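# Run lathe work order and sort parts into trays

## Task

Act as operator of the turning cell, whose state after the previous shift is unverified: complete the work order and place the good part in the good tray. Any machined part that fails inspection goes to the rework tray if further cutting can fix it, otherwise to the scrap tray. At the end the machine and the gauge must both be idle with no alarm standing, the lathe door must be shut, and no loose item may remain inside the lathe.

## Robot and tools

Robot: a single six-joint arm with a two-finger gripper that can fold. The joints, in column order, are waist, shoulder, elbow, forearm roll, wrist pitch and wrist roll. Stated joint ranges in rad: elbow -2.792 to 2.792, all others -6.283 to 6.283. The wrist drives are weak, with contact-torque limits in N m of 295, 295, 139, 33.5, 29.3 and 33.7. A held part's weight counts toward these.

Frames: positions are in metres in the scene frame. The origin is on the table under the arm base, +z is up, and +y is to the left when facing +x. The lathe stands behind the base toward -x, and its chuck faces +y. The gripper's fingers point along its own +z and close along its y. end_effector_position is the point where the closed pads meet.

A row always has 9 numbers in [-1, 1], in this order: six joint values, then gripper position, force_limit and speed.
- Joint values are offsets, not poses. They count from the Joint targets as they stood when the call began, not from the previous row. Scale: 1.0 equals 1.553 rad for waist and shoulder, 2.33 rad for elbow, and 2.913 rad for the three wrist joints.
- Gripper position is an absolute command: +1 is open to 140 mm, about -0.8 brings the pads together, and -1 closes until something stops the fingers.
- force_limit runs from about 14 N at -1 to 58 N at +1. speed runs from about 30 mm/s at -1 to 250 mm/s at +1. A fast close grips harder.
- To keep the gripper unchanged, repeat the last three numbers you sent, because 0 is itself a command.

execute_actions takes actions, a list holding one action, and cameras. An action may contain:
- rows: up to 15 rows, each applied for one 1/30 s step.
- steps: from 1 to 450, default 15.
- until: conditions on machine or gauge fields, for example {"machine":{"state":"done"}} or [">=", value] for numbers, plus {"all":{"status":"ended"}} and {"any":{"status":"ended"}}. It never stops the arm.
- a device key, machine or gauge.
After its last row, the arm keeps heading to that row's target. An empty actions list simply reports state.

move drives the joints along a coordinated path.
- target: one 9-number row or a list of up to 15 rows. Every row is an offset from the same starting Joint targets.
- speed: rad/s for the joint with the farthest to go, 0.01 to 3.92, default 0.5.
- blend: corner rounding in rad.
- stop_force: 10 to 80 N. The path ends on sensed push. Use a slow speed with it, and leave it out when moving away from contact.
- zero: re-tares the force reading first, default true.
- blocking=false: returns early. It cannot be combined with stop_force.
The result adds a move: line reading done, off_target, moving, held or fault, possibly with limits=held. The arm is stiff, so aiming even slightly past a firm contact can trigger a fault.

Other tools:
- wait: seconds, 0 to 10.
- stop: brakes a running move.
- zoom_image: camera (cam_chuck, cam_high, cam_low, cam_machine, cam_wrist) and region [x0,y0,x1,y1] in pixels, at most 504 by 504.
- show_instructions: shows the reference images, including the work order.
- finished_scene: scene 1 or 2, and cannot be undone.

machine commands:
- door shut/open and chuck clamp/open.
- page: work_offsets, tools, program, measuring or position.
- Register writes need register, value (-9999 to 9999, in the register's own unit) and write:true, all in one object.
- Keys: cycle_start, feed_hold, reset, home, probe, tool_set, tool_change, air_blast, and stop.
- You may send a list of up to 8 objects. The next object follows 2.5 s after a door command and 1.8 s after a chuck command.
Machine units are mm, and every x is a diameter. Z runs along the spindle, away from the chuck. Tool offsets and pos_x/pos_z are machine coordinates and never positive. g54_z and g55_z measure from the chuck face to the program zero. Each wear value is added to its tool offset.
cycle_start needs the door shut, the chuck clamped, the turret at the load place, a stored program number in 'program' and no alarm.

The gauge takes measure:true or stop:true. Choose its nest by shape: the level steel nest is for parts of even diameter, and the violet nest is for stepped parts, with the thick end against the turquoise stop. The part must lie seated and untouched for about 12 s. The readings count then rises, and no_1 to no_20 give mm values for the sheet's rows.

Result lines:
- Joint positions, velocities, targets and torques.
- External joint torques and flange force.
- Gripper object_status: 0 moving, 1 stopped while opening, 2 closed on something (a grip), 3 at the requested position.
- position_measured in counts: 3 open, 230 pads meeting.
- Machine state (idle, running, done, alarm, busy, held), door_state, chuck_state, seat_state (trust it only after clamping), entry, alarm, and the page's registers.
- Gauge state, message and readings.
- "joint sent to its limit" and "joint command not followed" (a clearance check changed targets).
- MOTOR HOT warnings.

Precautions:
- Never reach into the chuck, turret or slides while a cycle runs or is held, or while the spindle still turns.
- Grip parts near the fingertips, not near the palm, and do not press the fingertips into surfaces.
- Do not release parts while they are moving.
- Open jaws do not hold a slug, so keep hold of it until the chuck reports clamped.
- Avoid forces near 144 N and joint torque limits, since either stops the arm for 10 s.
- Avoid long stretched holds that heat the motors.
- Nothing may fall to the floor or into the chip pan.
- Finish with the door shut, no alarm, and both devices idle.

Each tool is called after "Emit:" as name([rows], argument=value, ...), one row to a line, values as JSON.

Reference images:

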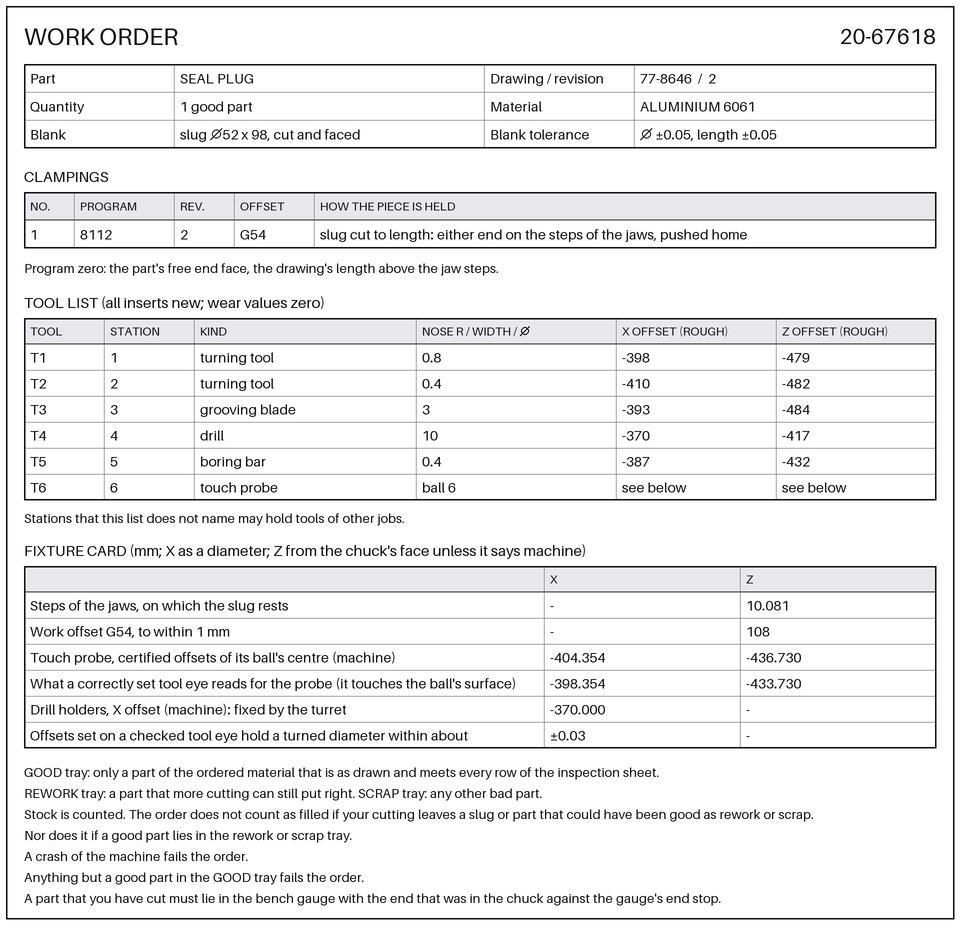

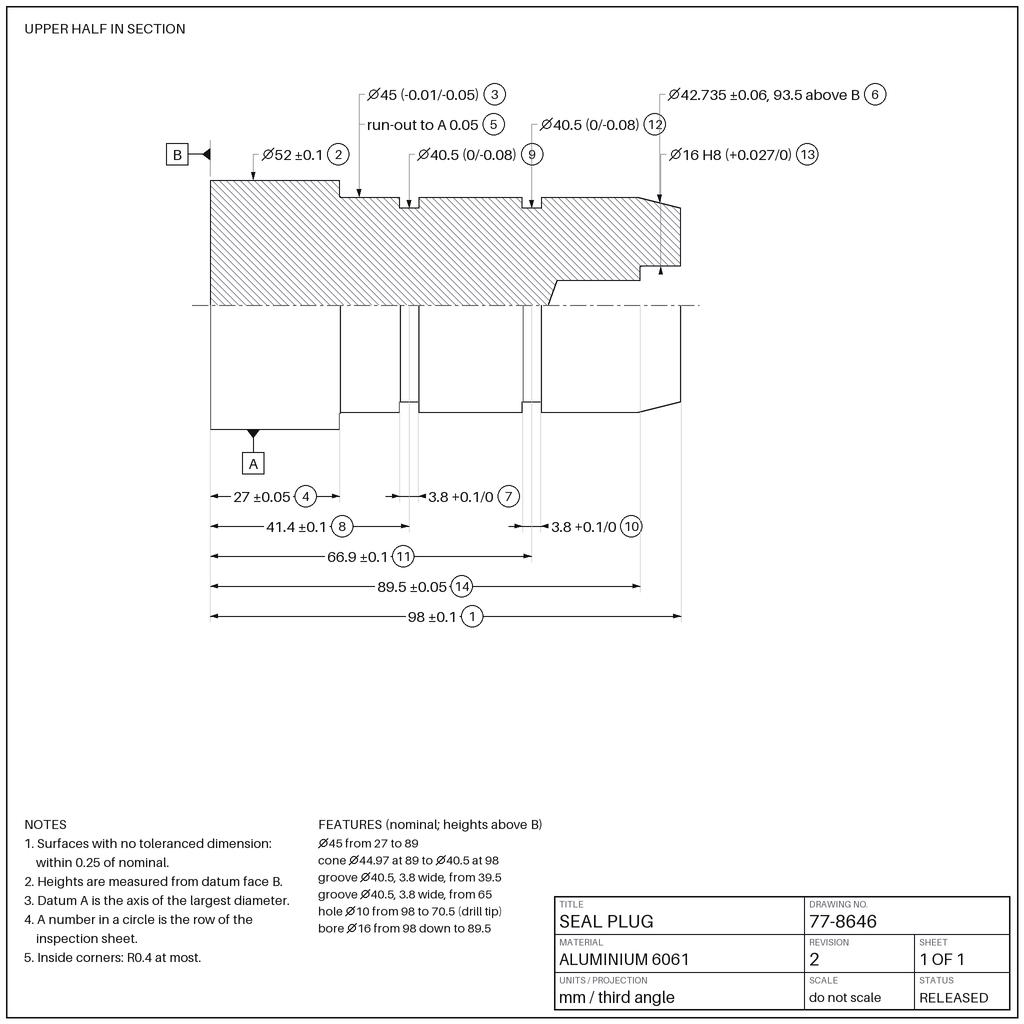

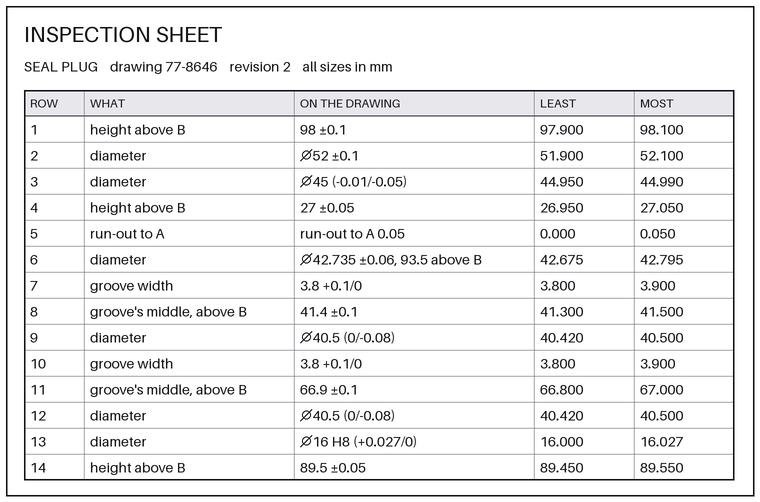

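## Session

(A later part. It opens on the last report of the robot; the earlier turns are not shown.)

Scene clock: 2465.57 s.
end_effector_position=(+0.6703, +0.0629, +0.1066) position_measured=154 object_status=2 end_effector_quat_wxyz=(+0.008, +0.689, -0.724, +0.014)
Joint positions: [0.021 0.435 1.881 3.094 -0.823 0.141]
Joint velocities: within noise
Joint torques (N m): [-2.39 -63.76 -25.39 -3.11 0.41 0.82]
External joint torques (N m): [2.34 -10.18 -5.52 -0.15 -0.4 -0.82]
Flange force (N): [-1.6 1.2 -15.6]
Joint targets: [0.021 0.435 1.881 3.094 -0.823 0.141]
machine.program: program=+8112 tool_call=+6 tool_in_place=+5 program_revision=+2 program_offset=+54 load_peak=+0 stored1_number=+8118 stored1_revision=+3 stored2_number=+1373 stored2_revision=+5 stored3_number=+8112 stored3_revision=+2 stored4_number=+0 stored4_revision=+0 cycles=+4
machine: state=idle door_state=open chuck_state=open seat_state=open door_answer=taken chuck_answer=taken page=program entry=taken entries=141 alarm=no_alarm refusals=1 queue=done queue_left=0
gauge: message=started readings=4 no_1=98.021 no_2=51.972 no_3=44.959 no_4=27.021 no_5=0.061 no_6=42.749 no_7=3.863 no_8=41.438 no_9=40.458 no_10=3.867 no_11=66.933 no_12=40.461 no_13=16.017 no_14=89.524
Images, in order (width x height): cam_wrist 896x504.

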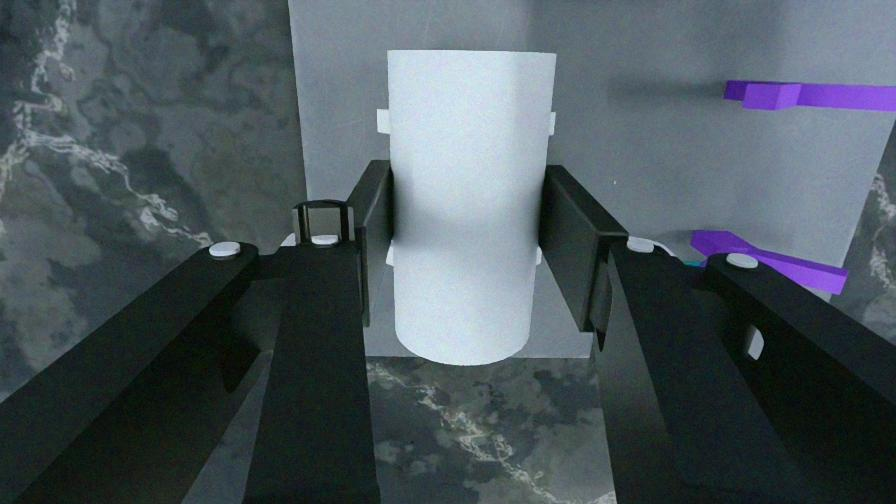

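Emit:
move([
  [0,-0.0747,-0.0361,0,-0.0694,0,-1,0,-1],
  [-0.9993,-0.7309,0.1369,0.0165,-0.2324,-0.1857,-1,0,-1],
], speed=[0.2,0.9], blend=0.02, cameras=["cam_wrist"])

Emit:
move(target=[-0.9993,-0.2846,0.0288,0,0.0058,0.1373,-1,0,-1], speed=0.9, cameras=[])

Scene clock: 2475.27 s.
end_effector_position=(+0.0493, -0.2024, +0.4376) position_measured=154 object_status=2 end_effector_quat_wxyz=(-0.009, -0.236, +0.969, -0.069)
Joint positions: [-1.531 -0.7 2.2 3.142 -1.5 -0.4]
Joint velocities: within noise
Joint torques (N m): [-0.76 24.35 -44.84 -4.21 0.7 0.35]
External joint torques (N m): [0.84 -0.31 3.01 -0.08 -0.31 -0.36]
Flange force (N): [0.0 0.0 0.0]
Joint targets: [-1.531 -0.700 2.200 3.142 -1.500 -0.400]
machine.program: program=+8112 tool_call=+6 tool_in_place=+5 program_revision=+2 program_offset=+54 load_peak=+0 stored1_number=+8118 stored1_revision=+3 stored2_number=+1373 stored2_revision=+5 stored3_number=+8112 stored3_revision=+2 stored4_number=+0 stored4_revision=+0 cycles=+4
machine: state=idle door_state=open chuck_state=open seat_state=open door_answer=taken chuck_answer=taken page=program entry=taken entries=141 alarm=no_alarm refusals=1 queue=done queue_left=0
gauge: message=started readings=4 no_1=98.021 no_2=51.972 no_3=44.959 no_4=27.021 no_5=0.061 no_6=42.749 no_7=3.863 no_8=41.438 no_9=40.458 no_10=3.867 no_11=66.933 no_12=40.461 no_13=16.017 no_14=89.524
move: done
Images, in order (width x height): cam_wrist 896x504.

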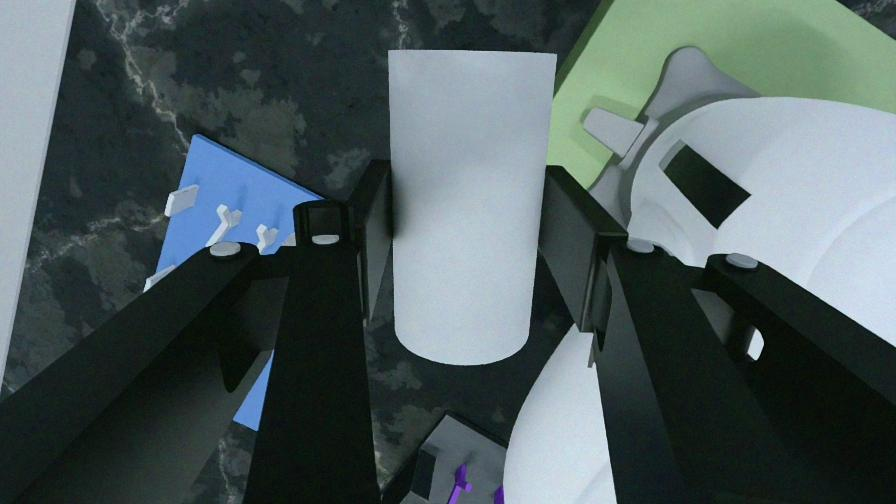

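Scene clock: 2477.50 s.
end_effector_position=(-0.1068, -0.0458, +0.4652) position_measured=154 object_status=2 end_effector_quat_wxyz=(-0.176, +0.649, +0.715, -0.193)
Joint positions: [-3.083 -1.142 2.267 3.142 -1.484 0]
Joint velocities: within noise
Joint torques (N m): [-0.48 53.67 -42.67 -3.78 2.41 0.27]
External joint torques (N m): [0.61 0.44 3.71 -0.12 -1.04 -0.29]
Flange force (N): [0.0 0.0 0.0]
Joint targets: [-3.083 -1.142 2.267 3.142 -1.484 0.000]
machine.program: program=+8112 tool_call=+6 tool_in_place=+5 program_revision=+2 program_offset=+54 load_peak=+0 stored1_number=+8118 stored1_revision=+3 stored2_number=+1373 stored2_revision=+5 stored3_number=+8112 stored3_revision=+2 stored4_number=+0 stored4_revision=+0 cycles=+4
machine: state=idle door_state=open chuck_state=open seat_state=open door_answer=taken chuck_answer=taken page=program entry=taken entries=141 alarm=no_alarm refusals=1 queue=done queue_left=0
gauge: message=started readings=4 no_1=98.021 no_2=51.972 no_3=44.959 no_4=27.021 no_5=0.061 no_6=42.749 no_7=3.863 no_8=41.438 no_9=40.458 no_10=3.867 no_11=66.933 no_12=40.461 no_13=16.017 no_14=89.524
move: done
No camera images: "cameras" was empty.

Emit:
move(target=[-0.0627,0,0,0,0,0,-1,0,-1], cameras=[])

Emit:
execute_actions([
  {"machine":[{"door":"shut"},{"air_blast":true},{"door":"open"}],"steps":450,"until":{"machine":{"queue":"done"}}},
], cameras=["cam_chuck"])

Emit:
execute_actions([
  {"steps":120,"until":{"machine":{"door_state":"open"}}},
], cameras=["cam_chuck"])

Scene clock: 2482.20 s.
end_effector_position=(-0.1107, -0.0354, +0.4652) position_measured=154 object_status=2 end_effector_quat_wxyz=(-0.186, +0.683, +0.682, -0.184)
Joint positions: [-3.181 -1.142 2.267 3.142 -1.484 0]
Joint velocities: within noise
Joint torques (N m): [-0.26 53.13 -42.53 -3.92 2.39 0.24]
External joint torques (N m): [0.73 1.13 3.49 0.01 -1 -0.27]
Flange force (N): [0.0 0.0 0.0]
Joint targets: [-3.181 -1.142 2.267 3.142 -1.484 0.000]
machine.program: program=+8112 tool_call=+6 tool_in_place=+5 program_revision=+2 program_offset=+54 load_peak=+0 stored1_number=+8118 stored1_revision=+3 stored2_number=+1373 stored2_revision=+5 stored3_number=+8112 stored3_revision=+2 stored4_number=+0 stored4_revision=+0 cycles=+4
machine: state=idle door_state=open chuck_state=open seat_state=open door_answer=taken chuck_answer=taken page=program entry=taken entries=141 alarm=no_alarm refusals=1 queue=done queue_left=0
gauge: message=started readings=4 no_1=98.021 no_2=51.972 no_3=44.959 no_4=27.021 no_5=0.061 no_6=42.749 no_7=3.863 no_8=41.438 no_9=40.458 no_10=3.867 no_11=66.933 no_12=40.461 no_13=16.017 no_14=89.524
move: done
No camera images: "cameras" was empty.

Scene clock: 2497.40 s.
end_effector_position=(-0.1107, -0.0353, +0.4652) position_measured=154 object_status=2 end_effector_quat_wxyz=(-0.186, +0.683, +0.682, -0.184)
Joint positions: [-3.181 -1.142 2.267 3.142 -1.484 0]
Joint velocities: within noise
Joint torques (N m): [-0.4 53 -42.5 -3.82 2.47 0.22]
External joint torques (N m): [0.5 1.32 3.61 -0.08 -1.09 -0.24]
Flange force (N): [0.0 0.0 0.0]
Joint targets: [-3.181 -1.142 2.267 3.142 -1.484 0.000]
Tool commands: gripper/position=-1.0 gripper/force_limit=+0.0 gripper/speed=-1.0
machine.program: program=+8112 tool_call=+6 tool_in_place=+5 program_revision=+2 program_offset=+54 load_peak=+0 stored1_number=+8118 stored1_revision=+3 stored2_number=+1373 stored2_revision=+5 stored3_number=+8112 stored3_revision=+2 stored4_number=+0 stored4_revision=+0 cycles=+4
machine: state=idle door_state=shut chuck_state=open seat_state=open door_answer=refused_cycle_runs chuck_answer=taken page=program entry=taken entries=142 alarm=no_alarm refusals=2 queue=dropped queue_left=0
gauge: message=started readings=4 no_1=98.021 no_2=51.972 no_3=44.959 no_4=27.021 no_5=0.061 no_6=42.749 no_7=3.863 no_8=41.438 no_9=40.458 no_10=3.867 no_11=66.933 no_12=40.461 no_13=16.017 no_14=89.524
Images, in order (width x height): cam_chuck 896x504.

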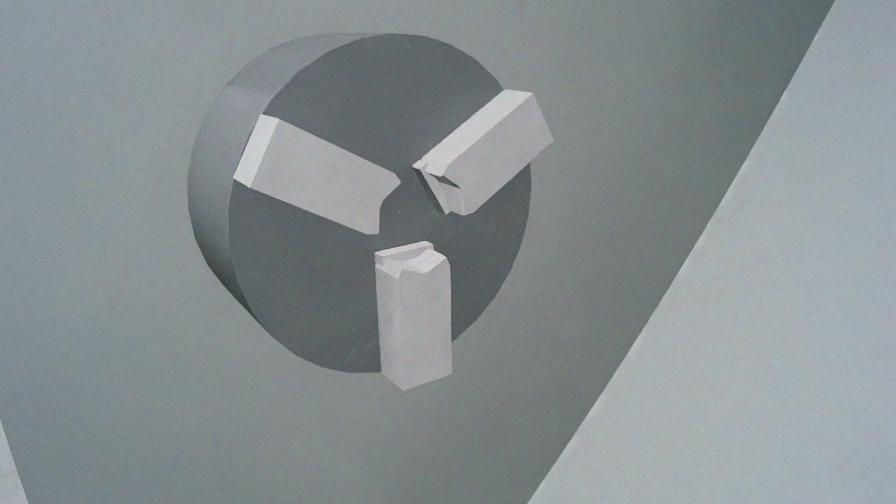

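Scene clock: 2501.60 s.
end_effector_position=(-0.1107, -0.0353, +0.4652) position_measured=154 object_status=2 end_effector_quat_wxyz=(-0.186, +0.683, +0.682, -0.184)
Joint positions: [-3.181 -1.142 2.267 3.142 -1.484 0]
Joint velocities: within noise
Joint torques (N m): [0.15 53.15 -42.6 -3.86 2.48 0.18]
External joint torques (N m): [0.1 0.53 3.65 -0.05 -1.11 -0.21]
Flange force (N): [0.0 0.0 0.0]
Joint targets: [-3.181 -1.142 2.267 3.142 -1.484 0.000]
Tool commands: gripper/position=-1.0 gripper/force_limit=+0.0 gripper/speed=-1.0
machine.program: program=+8112 tool_call=+6 tool_in_place=+5 program_revision=+2 program_offset=+54 load_peak=+0 stored1_number=+8118 stored1_revision=+3 stored2_number=+1373 stored2_revision=+5 stored3_number=+8112 stored3_revision=+2 stored4_number=+0 stored4_revision=+0 cycles=+4
machine: state=idle door_state=shut chuck_state=open seat_state=open door_answer=refused_cycle_runs chuck_answer=taken page=program entry=taken entries=142 alarm=no_alarm refusals=2 queue=dropped queue_left=0
gauge: message=started readings=4 no_1=98.021 no_2=51.972 no_3=44.959 no_4=27.021 no_5=0.061 no_6=42.749 no_7=3.863 no_8=41.438 no_9=40.458 no_10=3.867 no_11=66.933 no_12=40.461 no_13=16.017 no_14=89.524
Images, in order (width x height): cam_chuck 896x504.

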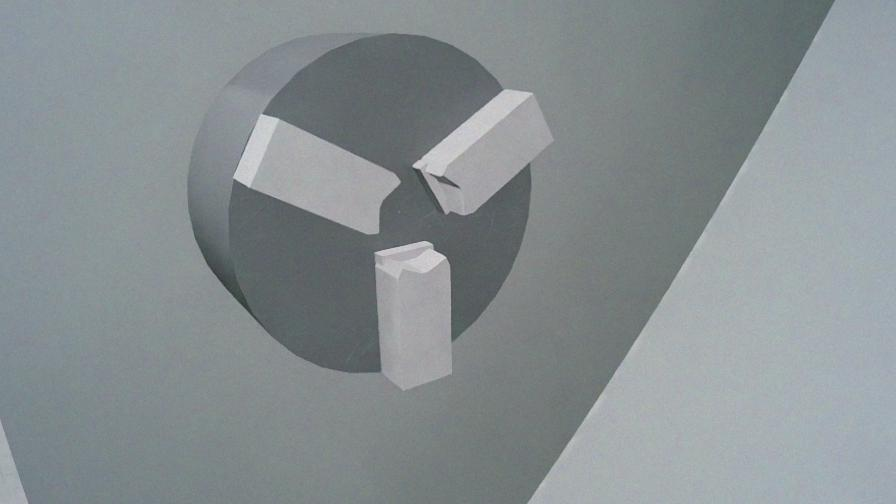

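Emit:
execute_actions([
  {"machine":{"door":"open"},"steps":120,"until":{"machine":{"door_state":"open"}}},
], cameras=[])

Scene clock: 2504.93 s.
end_effector_position=(-0.1107, -0.0353, +0.4652) position_measured=154 object_status=2 end_effector_quat_wxyz=(-0.186, +0.683, +0.682, -0.184)
Joint positions: [-3.181 -1.142 2.267 3.142 -1.484 0]
Joint velocities: within noise
Joint torques (N m): [0.37 52.61 -42.67 -3.88 2.51 0.2]
External joint torques (N m): [-0.12 1.65 3.62 -0.04 -1.13 -0.22]
Flange force (N): [0.0 0.0 0.0]
Joint targets: [-3.181 -1.142 2.267 3.142 -1.484 0.000]
Tool commands: gripper/position=-1.0 gripper/force_limit=+0.0 gripper/speed=-1.0
machine.program: program=+8112 tool_call=+6 tool_in_place=+5 program_revision=+2 program_offset=+54 load_peak=+0 stored1_number=+8118 stored1_revision=+3 stored2_number=+1373 stored2_revision=+5 stored3_number=+8112 stored3_revision=+2 stored4_number=+0 stored4_revision=+0 cycles=+4
machine: state=idle door_state=open chuck_state=open seat_state=open door_answer=taken chuck_answer=taken page=program entry=taken entries=142 alarm=no_alarm refusals=2 queue=running queue_left=0
gauge: message=started readings=4 no_1=98.021 no_2=51.972 no_3=44.959 no_4=27.021 no_5=0.061 no_6=42.749 no_7=3.863 no_8=41.438 no_9=40.458 no_10=3.867 no_11=66.933 no_12=40.461 no_13=16.017 no_14=89.524
No camera images: "cameras" was empty.

Emit:
move([
  [-0.0614,0.9191,0.1115,-0.0352,0.9357,0.0113,-1,0,-1],
  [0.074,0.9795,0.0521,0.0417,0.9207,-0.0153,-1,0,-1],
  [0.1671,0.9891,0.0388,0.0953,0.919,-0.0359,-1,0,-1],
], speed=[0.6,0.3,0.15], cameras=["cam_chuck"])

Scene clock: 2514.03 s.
end_effector_position=(-0.7599, -0.1492, +0.3054) position_measured=154 object_status=2 end_effector_quat_wxyz=(+0.499, -0.500, -0.502, +0.498)
Joint positions: [-2.921 0.394 2.358 3.42 1.193 -0.104]
Joint velocities: within noise
Joint torques (N m): [-0.42 -60.42 -19.78 -1.88 4.86 0.23]
External joint torques (N m): [0.57 3.57 2.73 0.06 -2.14 -0.28]
Flange force (N): [-1.2 3.1 -0.1]
Joint targets: [-2.921 0.394 2.358 3.420 1.193 -0.104]
machine.program: program=+8112 tool_call=+6 tool_in_place=+5 program_revision=+2 program_offset=+54 load_peak=+0 stored1_number=+8118 stored1_revision=+3 stored2_number=+1373 stored2_revision=+5 stored3_number=+8112 stored3_revision=+2 stored4_number=+0 stored4_revision=+0 cycles=+4
machine: state=idle door_state=open chuck_state=open seat_state=open door_answer=taken chuck_answer=taken page=program entry=taken entries=142 alarm=no_alarm refusals=2 queue=done queue_left=0
gauge: message=started readings=4 no_1=98.021 no_2=51.972 no_3=44.959 no_4=27.021 no_5=0.061 no_6=42.749 no_7=3.863 no_8=41.438 no_9=40.458 no_10=3.867 no_11=66.933 no_12=40.461 no_13=16.017 no_14=89.524
move: done
Images, in order (width x height): cam_chuck 896x504.

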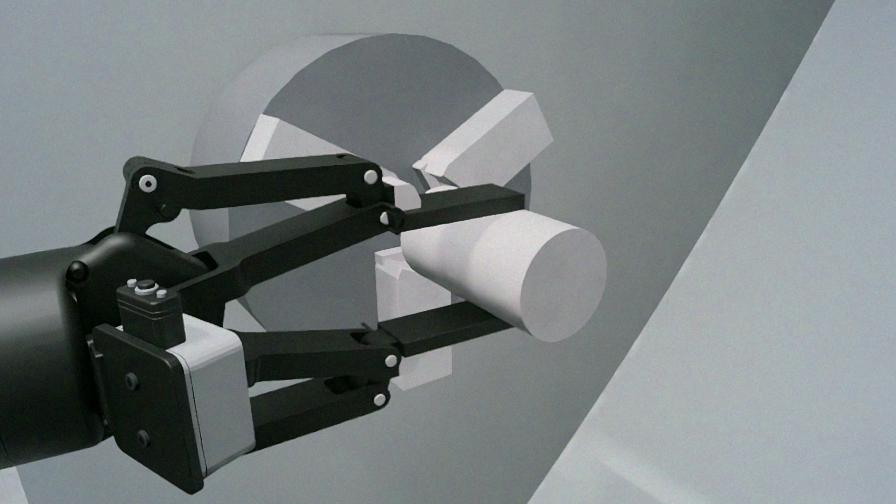

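Emit:
move(target=[0.0794,0.0128,-0.0183,0.0462,-0.0016,-0.0196,-1,0,-1], speed=0.03, stop_force=18, cameras=[])

Scene clock: 2520.23 s.
end_effector_position=(-0.7608, -0.1878, +0.3057) position_measured=154 object_status=2 end_effector_quat_wxyz=(+0.500, -0.500, -0.502, +0.498)
Joint positions: [-2.841 0.407 2.33 3.508 1.19 -0.142]
Joint velocities: within noise
Joint torques (N m): [22.24 -61.91 -24.59 -11.67 3.75 -0.06]
External joint torques (N m): [-22.2 3.28 7.12 9.74 -1.02 0.02]
Flange force (N): [27.5 3.0 1.2]
Joint targets: [-2.841 0.407 2.330 3.508 1.190 -0.142]
machine.program: program=+8112 tool_call=+6 tool_in_place=+5 program_revision=+2 program_offset=+54 load_peak=+0 stored1_number=+8118 stored1_revision=+3 stored2_number=+1373 stored2_revision=+5 stored3_number=+8112 stored3_revision=+2 stored4_number=+0 stored4_revision=+0 cycles=+4
machine: state=idle door_state=open chuck_state=open seat_state=open door_answer=taken chuck_answer=taken page=program entry=taken entries=142 alarm=no_alarm refusals=2 queue=done queue_left=0
gauge: message=started readings=4 no_1=98.021 no_2=51.972 no_3=44.959 no_4=27.021 no_5=0.061 no_6=42.749 no_7=3.863 no_8=41.438 no_9=40.458 no_10=3.867 no_11=66.933 no_12=40.461 no_13=16.017 no_14=89.524
move: contact; the forearm roll is farthest, 0.047 rad from its target
No camera images: "cameras" was empty.

Emit:
execute_actions([
  {"machine":{"chuck":"clamp"},"steps":60},
], cameras=[])

Scene clock: 2523.80 s.
end_effector_position=(-0.7608, -0.1878, +0.3057) position_measured=154 object_status=2 end_effector_quat_wxyz=(+0.500, -0.500, -0.502, +0.498)
Joint positions: [-2.841 0.407 2.33 3.508 1.19 -0.142]
Joint velocities: within noise
Joint torques (N m): [2.82 -50.14 -37.95 -6.35 0.25 0.33]
External joint torques (N m): [-2.73 -8.41 20.63 4.43 2.47 -0.37]
Flange force (N): [13.9 -9.2 -45.0]
Joint targets: [-2.841 0.407 2.330 3.508 1.190 -0.142]
Tool commands: gripper/position=-1.0 gripper/force_limit=+0.0 gripper/speed=-1.0
machine.program: program=+8112 tool_call=+6 tool_in_place=+5 program_revision=+2 program_offset=+54 load_peak=+0 stored1_number=+8118 stored1_revision=+3 stored2_number=+1373 stored2_revision=+5 stored3_number=+8112 stored3_revision=+2 stored4_number=+0 stored4_revision=+0 cycles=+4
machine: state=idle door_state=open chuck_state=clamped seat_state=open door_answer=taken chuck_answer=taken page=program entry=taken entries=142 alarm=no_alarm refusals=2 queue=done queue_left=0
gauge: message=started readings=4 no_1=98.021 no_2=51.972 no_3=44.959 no_4=27.021 no_5=0.061 no_6=42.749 no_7=3.863 no_8=41.438 no_9=40.458 no_10=3.867 no_11=66.933 no_12=40.461 no_13=16.017 no_14=89.524
No camera images: "cameras" was empty.

Emit:
execute_actions([
  {"machine":{"chuck":"open"},"steps":60},
], cameras=[])

Emit:
move(target=[0.00022,-0.00032,0.00034,0.00013,0.00016,-0.00006,-1,0.0,-1], speed=0.05, cameras=[])

Emit:
move(target=[0.02,0.0032,-0.0046,0.0116,-0.0004,-0.005,-1,0,-1], speed=0.02, stop_force=18, zero=false, cameras=[])

Emit:
execute_actions([
  {"machine":{"chuck":"clamp"},"steps":60},
], cameras=[])

Scene clock: 2531.77 s.
end_effector_position=(-0.7608, -0.1878, +0.3057) position_measured=154 object_status=2 end_effector_quat_wxyz=(+0.500, -0.500, -0.502, +0.498)
Joint positions: [-2.841 0.407 2.33 3.508 1.19 -0.142]
Joint velocities: within noise
Joint torques (N m): [7.5 -62.52 -21.36 -5.3 4.49 0.36]
External joint torques (N m): [-7.46 4.19 4.07 3.39 -1.78 -0.41]
Flange force (N): [8.6 4.2 1.3]
Joint targets: [-2.841 0.407 2.330 3.508 1.190 -0.142]
Tool commands: gripper/position=-1.0 gripper/force_limit=+0.0 gripper/speed=-1.0
machine.program: program=+8112 tool_call=+6 tool_in_place=+5 program_revision=+2 program_offset=+54 load_peak=+0 stored1_number=+8118 stored1_revision=+3 stored2_number=+1373 stored2_revision=+5 stored3_number=+8112 stored3_revision=+2 stored4_number=+0 stored4_revision=+0 cycles=+4
machine: state=idle door_state=open chuck_state=open seat_state=open door_answer=taken chuck_answer=taken page=program entry=taken entries=142 alarm=no_alarm refusals=2 queue=done queue_left=0
gauge: message=started readings=4 no_1=98.021 no_2=51.972 no_3=44.959 no_4=27.021 no_5=0.061 no_6=42.749 no_7=3.863 no_8=41.438 no_9=40.458 no_10=3.867 no_11=66.933 no_12=40.461 no_13=16.017 no_14=89.524
No camera images: "cameras" was empty.

Scene clock: 2532.47 s.
end_effector_position=(-0.7603, -0.1878, +0.3058) position_measured=154 object_status=2 end_effector_quat_wxyz=(+0.500, -0.500, -0.502, +0.498)
Joint positions: [-2.84 0.407 2.331 3.508 1.191 -0.142]
Joint velocities: within noise
Joint torques (N m): [7.61 -62.23 -20.76 -5.36 4.44 0.34]
External joint torques (N m): [-7.73 4.29 3.36 3.44 -1.74 -0.39]
Flange force (N): [8.5 4.4 2.7]
Joint targets: [-2.840 0.407 2.331 3.508 1.191 -0.142]
machine.program: program=+8112 tool_call=+6 tool_in_place=+5 program_revision=+2 program_offset=+54 load_peak=+0 stored1_number=+8118 stored1_revision=+3 stored2_number=+1373 stored2_revision=+5 stored3_number=+8112 stored3_revision=+2 stored4_number=+0 stored4_revision=+0 cycles=+4
machine: state=idle door_state=open chuck_state=open seat_state=home door_answer=taken chuck_answer=taken page=program entry=taken entries=142 alarm=no_alarm refusals=2 queue=done queue_left=0
gauge: message=started readings=4 no_1=98.021 no_2=51.972 no_3=44.959 no_4=27.021 no_5=0.061 no_6=42.749 no_7=3.863 no_8=41.438 no_9=40.458 no_10=3.867 no_11=66.933 no_12=40.461 no_13=16.017 no_14=89.524
move: done
No camera images: "cameras" was empty.

Scene clock: 2533.43 s.
end_effector_position=(-0.7602, -0.1885, +0.3058) position_measured=154 object_status=2 end_effector_quat_wxyz=(+0.500, -0.500, -0.501, +0.498)
Joint positions: [-2.839 0.407 2.33 3.511 1.191 -0.143]
Joint velocities: within noise
Joint torques (N m): [20.8 -62.56 -24.06 -10.94 4 0.49]
External joint torques (N m): [-20.82 4.02 6.91 9.05 -1.29 -0.54]
Flange force (N): [25.3 3.6 1.9]
Joint targets: [-2.839 0.407 2.330 3.511 1.191 -0.143]
machine.program: program=+8112 tool_call=+6 tool_in_place=+5 program_revision=+2 program_offset=+54 load_peak=+0 stored1_number=+8118 stored1_revision=+3 stored2_number=+1373 stored2_revision=+5 stored3_number=+8112 stored3_revision=+2 stored4_number=+0 stored4_revision=+0 cycles=+4
machine: state=idle door_state=open chuck_state=open seat_state=open door_answer=taken chuck_answer=taken page=program entry=taken entries=142 alarm=no_alarm refusals=2 queue=done queue_left=0
gauge: message=started readings=4 no_1=98.021 no_2=51.972 no_3=44.959 no_4=27.021 no_5=0.061 no_6=42.749 no_7=3.863 no_8=41.438 no_9=40.458 no_10=3.867 no_11=66.933 no_12=40.461 no_13=16.017 no_14=89.524
move: contact; the forearm roll is farthest, 0.031 rad from its target
No camera images: "cameras" was empty.

Scene clock: 2535.63 s.
end_effector_position=(-0.7602, -0.1885, +0.3058) position_measured=154 object_status=2 end_effector_quat_wxyz=(+0.500, -0.500, -0.501, +0.498)
Joint positions: [-2.839 0.407 2.33 3.511 1.191 -0.143]
Joint velocities: within noise
Joint torques (N m): [23.08 -58.55 -14.32 -10.53 1.67 0.51]
External joint torques (N m): [-22.96 0.27 -3.06 8.6 1.05 -0.56]
Flange force (N): [24.6 -1.2 15.5]
Joint targets: [-2.839 0.407 2.330 3.511 1.191 -0.143]
Tool commands: gripper/position=-1.0 gripper/force_limit=+0.0 gripper/speed=-1.0
machine.program: program=+8112 tool_call=+6 tool_in_place=+5 program_revision=+2 program_offset=+54 load_peak=+0 stored1_number=+8118 stored1_revision=+3 stored2_number=+1373 stored2_revision=+5 stored3_number=+8112 stored3_revision=+2 stored4_number=+0 stored4_revision=+0 cycles=+4
machine: state=idle door_state=open chuck_state=clamped seat_state=home door_answer=taken chuck_answer=taken page=program entry=taken entries=142 alarm=no_alarm refusals=2 queue=done queue_left=0
gauge: message=started readings=4 no_1=98.021 no_2=51.972 no_3=44.959 no_4=27.021 no_5=0.061 no_6=42.749 no_7=3.863 no_8=41.438 no_9=40.458 no_10=3.867 no_11=66.933 no_12=40.461 no_13=16.017 no_14=89.524
No camera images: "cameras" was empty.

Emit:
execute_actions([
  {"machine":{"chuck":"open"},"steps":60},
], cameras=[])

Emit:
move(target=[-0.000055,0.00006,-0.000085,-0.00003,-0.00004,0.000015,-1,0.0,-1], speed=0.05, cameras=[])

Emit:
execute_actions([
  {"machine":{"chuck":"clamp"},"steps":60},
], cameras=[])

Scene clock: 2540.23 s.
end_effector_position=(-0.7602, -0.1885, +0.3058) position_measured=154 object_status=2 end_effector_quat_wxyz=(+0.500, -0.500, -0.501, +0.498)
Joint positions: [-2.839 0.407 2.33 3.511 1.191 -0.143]
Joint velocities: within noise
Joint torques (N m): [19.75 -62.62 -26.52 -11 4.12 0.44]
External joint torques (N m): [-19.59 3.98 9.17 9.07 -1.39 -0.49]
Flange force (N): [24.4 3.8 -2.7]
Joint targets: [-2.839 0.407 2.330 3.511 1.191 -0.143]
Tool commands: gripper/position=-1.0 gripper/force_limit=+0.0 gripper/speed=-1.0
machine.program: program=+8112 tool_call=+6 tool_in_place=+5 program_revision=+2 program_offset=+54 load_peak=+0 stored1_number=+8118 stored1_revision=+3 stored2_number=+1373 stored2_revision=+5 stored3_number=+8112 stored3_revision=+2 stored4_number=+0 stored4_revision=+0 cycles=+4
machine: state=idle door_state=open chuck_state=open seat_state=open door_answer=taken chuck_answer=taken page=program entry=taken entries=142 alarm=no_alarm refusals=2 queue=done queue_left=0
gauge: message=started readings=4 no_1=98.021 no_2=51.972 no_3=44.959 no_4=27.021 no_5=0.061 no_6=42.749 no_7=3.863 no_8=41.438 no_9=40.458 no_10=3.867 no_11=66.933 no_12=40.461 no_13=16.017 no_14=89.524
No camera images: "cameras" was empty.

Scene clock: 2540.73 s.
end_effector_position=(-0.7604, -0.1884, +0.3059) position_measured=154 object_status=2 end_effector_quat_wxyz=(+0.500, -0.500, -0.501, +0.498)
Joint positions: [-2.839 0.407 2.33 3.511 1.191 -0.143]
Joint velocities: within noise
Joint torques (N m): [18.74 -62.8 -27.47 -10.72 4.32 0.53]
External joint torques (N m): [-18.82 4.4 10.21 8.81 -1.6 -0.58]
Flange force (N): [24.0 4.5 -4.3]
Joint targets: [-2.839 0.407 2.330 3.511 1.191 -0.143]
machine.program: program=+8112 tool_call=+6 tool_in_place=+5 program_revision=+2 program_offset=+54 load_peak=+0 stored1_number=+8118 stored1_revision=+3 stored2_number=+1373 stored2_revision=+5 stored3_number=+8112 stored3_revision=+2 stored4_number=+0 stored4_revision=+0 cycles=+4
machine: state=idle door_state=open chuck_state=open seat_state=home door_answer=taken chuck_answer=taken page=program entry=taken entries=142 alarm=no_alarm refusals=2 queue=done queue_left=0
gauge: message=started readings=4 no_1=98.021 no_2=51.972 no_3=44.959 no_4=27.021 no_5=0.061 no_6=42.749 no_7=3.863 no_8=41.438 no_9=40.458 no_10=3.867 no_11=66.933 no_12=40.461 no_13=16.017 no_14=89.524
move: done
No camera images: "cameras" was empty.

Scene clock: 2542.93 s.
end_effector_position=(-0.7603, -0.1885, +0.3058) position_measured=154 object_status=2 end_effector_quat_wxyz=(+0.500, -0.500, -0.501, +0.498)
Joint positions: [-2.839 0.407 2.33 3.511 1.191 -0.143]
Joint velocities: within noise
Joint torques (N m): [20.38 -55.45 -19.96 -10.48 0.73 0.49]
External joint torques (N m): [-20.42 -2.95 2.61 8.56 1.99 -0.54]
Flange force (N): [25.0 -4.5 0.6]
Joint targets: [-2.839 0.407 2.330 3.511 1.191 -0.143]
Tool commands: gripper/position=-1.0 gripper/force_limit=+0.0 gripper/speed=-1.0
machine.program: program=+8112 tool_call=+6 tool_in_place=+5 program_revision=+2 program_offset=+54 load_peak=+0 stored1_number=+8118 stored1_revision=+3 stored2_number=+1373 stored2_revision=+5 stored3_number=+8112 stored3_revision=+2 stored4_number=+0 stored4_revision=+0 cycles=+4
machine: state=idle door_state=open chuck_state=clamped seat_state=home door_answer=taken chuck_answer=taken page=program entry=taken entries=142 alarm=no_alarm refusals=2 queue=done queue_left=0
gauge: message=started readings=4 no_1=98.021 no_2=51.972 no_3=44.959 no_4=27.021 no_5=0.061 no_6=42.749 no_7=3.863 no_8=41.438 no_9=40.458 no_10=3.867 no_11=66.933 no_12=40.461 no_13=16.017 no_14=89.524
No camera images: "cameras" was empty.

Emit:
execute_actions([
  {"rows":[[0,0,0,0,0,0,1,0,-1]],"steps":75},
], cameras=[])

Emit:
move([
  [-0.281,-0.0784,0.0842,-0.1619,0.0178,0.0604,1,0,-1],
  [-0.2196,-0.9974,-0.0273,-0.1267,-0.918,0.0491,1,0,-1],
], speed=0.6, cameras=[])

Emit:
execute_actions([
  {"machine":[{"page":"measuring"},{"door":"shut"},{"register":"probe_z","value":43,"write":true},{"register":"tool_call","value":6,"write":true},{"tool_change":true},{"probe":true}],"steps":450,"until":{"machine":{"queue":"done"}}},
], cameras=[])

Emit:
execute_actions([
  {"steps":300,"until":{"machine":{"queue":"done"}}},
], cameras=[])

Emit:
execute_actions([
  {"machine":[{"register":"probe_z","value":33.8,"write":true},{"probe":true}],"steps":450,"until":{"machine":{"queue":"done"}}},
], cameras=[])

Emit:
execute_actions([
  {"machine":[{"register":"probe_z","value":88,"write":true},{"probe":true}],"steps":450,"until":{"machine":{"queue":"done"}}},
], cameras=[])

Scene clock: 2552.70 s.
end_effector_position=(-0.7603, -0.1885, +0.3058) position_measured=3 object_status=0 end_effector_quat_wxyz=(+0.500, -0.500, -0.501, +0.498)
Joint positions: [-2.839 0.407 2.33 3.511 1.191 -0.143]
Joint velocities: within noise
Joint torques (N m): [-0.17 -57.71 -16.9 -1.9 2.85 0.16]
External joint torques (N m): [0.37 -0.59 -0.39 -0.02 -0.19 -0.21]
Flange force (N): [-1.0 -1.9 0.1]
Joint targets: [-2.839 0.407 2.330 3.511 1.191 -0.143]
machine.program: program=+8112 tool_call=+6 tool_in_place=+5 program_revision=+2 program_offset=+54 load_peak=+0 stored1_number=+8118 stored1_revision=+3 stored2_number=+1373 stored2_revision=+5 stored3_number=+8112 stored3_revision=+2 stored4_number=+0 stored4_revision=+0 cycles=+4
machine: state=idle door_state=open chuck_state=clamped seat_state=home door_answer=taken chuck_answer=taken page=program entry=taken entries=142 alarm=no_alarm refusals=2 queue=done queue_left=0
gauge: message=started readings=4 no_1=98.021 no_2=51.972 no_3=44.959 no_4=27.021 no_5=0.061 no_6=42.749 no_7=3.863 no_8=41.438 no_9=40.458 no_10=3.867 no_11=66.933 no_12=40.461 no_13=16.017 no_14=89.524
No camera images: "cameras" was empty.

Scene clock: 2558.60 s.
end_effector_position=(-0.1107, -0.0353, +0.4658) position_measured=3 object_status=3 end_effector_quat_wxyz=(-0.186, +0.682, +0.682, -0.185)
Joint positions: [-3.18 -1.142 2.266 3.142 -1.483 0]
Joint velocities: within noise
Joint torques (N m): [0.29 54.06 -38.65 -3.94 1.46 0.18]
External joint torques (N m): [-0.12 -0.37 -0.3 0.03 -0.11 -0.2]
Flange force (N): [0.0 0.0 0.0]
Joint targets: [-3.180 -1.143 2.266 3.142 -1.483 0.000]
machine.program: program=+8112 tool_call=+6 tool_in_place=+5 program_revision=+2 program_offset=+54 load_peak=+0 stored1_number=+8118 stored1_revision=+3 stored2_number=+1373 stored2_revision=+5 stored3_number=+8112 stored3_revision=+2 stored4_number=+0 stored4_revision=+0 cycles=+4
machine: state=idle door_state=open chuck_state=clamped seat_state=home door_answer=taken chuck_answer=taken page=program entry=taken entries=142 alarm=no_alarm refusals=2 queue=done queue_left=0
gauge: message=started readings=4 no_1=98.021 no_2=51.972 no_3=44.959 no_4=27.021 no_5=0.061 no_6=42.749 no_7=3.863 no_8=41.438 no_9=40.458 no_10=3.867 no_11=66.933 no_12=40.461 no_13=16.017 no_14=89.524
move: done
No camera images: "cameras" was empty.

Scene clock: 2573.80 s.
end_effector_position=(-0.1107, -0.0353, +0.4658) position_measured=3 object_status=3 end_effector_quat_wxyz=(-0.186, +0.682, +0.682, -0.185)
Joint positions: [-3.18 -1.143 2.266 3.142 -1.483 0]
Joint velocities: within noise
Joint torques (N m): [-0.21 53.42 -38.97 -3.92 1.55 0.25]
External joint torques (N m): [0.56 0.88 0.12 0.03 -0.2 -0.27]
Flange force (N): [0.0 0.0 0.0]
Joint targets: [-3.180 -1.143 2.266 3.142 -1.483 0.000]
Tool commands: gripper/position=+1.0 gripper/force_limit=+0.0 gripper/speed=-1.0
machine.measuring: probe_x=+75.000 probe_z=+43.000 probe_move_x=-36.000 probe_move_z=+0.000 probe_radius=+2.992 eye_x=+59.834 eye_z=+152.326 probe_touched=+1 probe_found_x=+44.912 probe_found_z=+43.000 set_x=-387.021 set_z=-431.612
machine: state=idle door_state=shut chuck_state=clamped seat_state=home door_answer=taken chuck_answer=taken page=measuring entry=taken entries=146 alarm=no_alarm refusals=2 queue=done queue_left=0
gauge: message=started readings=4 no_1=98.021 no_2=51.972 no_3=44.959 no_4=27.021 no_5=0.061 no_6=42.749 no_7=3.863 no_8=41.438 no_9=40.458 no_10=3.867 no_11=66.933 no_12=40.461 no_13=16.017 no_14=89.524
No camera images: "cameras" was empty.

Scene clock: 2574.03 s.
end_effector_position=(-0.1107, -0.0353, +0.4658) position_measured=3 object_status=3 end_effector_quat_wxyz=(-0.186, +0.682, +0.682, -0.185)
Joint positions: [-3.18 -1.143 2.266 3.142 -1.483 0]
Joint velocities: within noise
Joint torques (N m): [-0.11 53.03 -38.81 -3.85 1.53 0.15]
External joint torques (N m): [0.33 1.24 -0.12 -0.06 -0.17 -0.17]
Flange force (N): [0.0 0.0 0.0]
Joint targets: [-3.180 -1.143 2.266 3.142 -1.483 0.000]
Tool commands: gripper/position=+1.0 gripper/force_limit=+0.0 gripper/speed=-1.0
machine.measuring: probe_x=+75.000 probe_z=+43.000 probe_move_x=-36.000 probe_move_z=+0.000 probe_radius=+2.992 eye_x=+59.834 eye_z=+152.326 probe_touched=+1 probe_found_x=+44.912 probe_found_z=+43.000 set_x=-387.021 set_z=-431.612
machine: state=idle door_state=shut chuck_state=clamped seat_state=home door_answer=taken chuck_answer=taken page=measuring entry=taken entries=146 alarm=no_alarm refusals=2 queue=done queue_left=0
gauge: message=started readings=4 no_1=98.021 no_2=51.972 no_3=44.959 no_4=27.021 no_5=0.061 no_6=42.749 no_7=3.863 no_8=41.438 no_9=40.458 no_10=3.867 no_11=66.933 no_12=40.461 no_13=16.017 no_14=89.524
No camera images: "cameras" was empty.

Scene clock: 2580.13 s.
end_effector_position=(-0.1107, -0.0353, +0.4658) position_measured=3 object_status=3 end_effector_quat_wxyz=(-0.186, +0.682, +0.682, -0.185)
Joint positions: [-3.18 -1.143 2.266 3.142 -1.483 0]
Joint velocities: within noise
Joint torques (N m): [0.08 53.08 -38.46 -3.84 1.52 0.15]
External joint torques (N m): [0.14 1.14 -0.33 -0.05 -0.17 -0.17]
Flange force (N): [0.0 0.0 0.0]
Joint targets: [-3.180 -1.143 2.266 3.142 -1.483 0.000]
Tool commands: gripper/position=+1.0 gripper/force_limit=+0.0 gripper/speed=-1.0
machine.measuring: probe_x=+75.000 probe_z=+33.800 probe_move_x=-36.000 probe_move_z=+0.000 probe_radius=+2.992 eye_x=+59.834 eye_z=+152.326 probe_touched=+1 probe_found_x=+51.972 probe_found_z=+33.800 set_x=-387.021 set_z=-431.612
machine: state=idle door_state=shut chuck_state=clamped seat_state=home door_answer=taken chuck_answer=taken page=measuring entry=taken entries=148 alarm=no_alarm refusals=2 queue=done queue_left=0
gauge: message=started readings=4 no_1=98.021 no_2=51.972 no_3=44.959 no_4=27.021 no_5=0.061 no_6=42.749 no_7=3.863 no_8=41.438 no_9=40.458 no_10=3.867 no_11=66.933 no_12=40.461 no_13=16.017 no_14=89.524
No camera images: "cameras" was empty.

Scene clock: 2586.43 s.
end_effector_position=(-0.1107, -0.0353, +0.4658) position_measured=3 object_status=3 end_effector_quat_wxyz=(-0.186, +0.682, +0.682, -0.185)
Joint positions: [-3.18 -1.143 2.266 3.142 -1.483 0]
Joint velocities: within noise
Joint torques (N m): [0.41 53.85 -38.88 -3.87 1.44 0.27]
External joint torques (N m): [-0.17 0.32 -0.14 -0.05 -0.09 -0.3]
Flange force (N): [0.0 0.0 0.0]
Joint targets: [-3.180 -1.143 2.266 3.142 -1.483 0.000]
Tool commands: gripper/position=+1.0 gripper/force_limit=+0.0 gripper/speed=-1.0
machine.measuring: probe_x=+75.000 probe_z=+88.000 probe_move_x=-36.000 probe_move_z=+0.000 probe_radius=+2.992 eye_x=+59.834 eye_z=+152.326 probe_touched=+1 probe_found_x=+44.817 probe_found_z=+88.000 set_x=-387.021 set_z=-431.612
machine: state=idle door_state=shut chuck_state=clamped seat_state=home door_answer=taken chuck_answer=taken page=measuring entry=taken entries=150 alarm=no_alarm refusals=2 queue=done queue_left=0
gauge: message=started readings=4 no_1=98.021 no_2=51.972 no_3=44.959 no_4=27.021 no_5=0.061 no_6=42.749 no_7=3.863 no_8=41.438 no_9=40.458 no_10=3.867 no_11=66.933 no_12=40.461 no_13=16.017 no_14=89.524
No camera images: "cameras" was empty.


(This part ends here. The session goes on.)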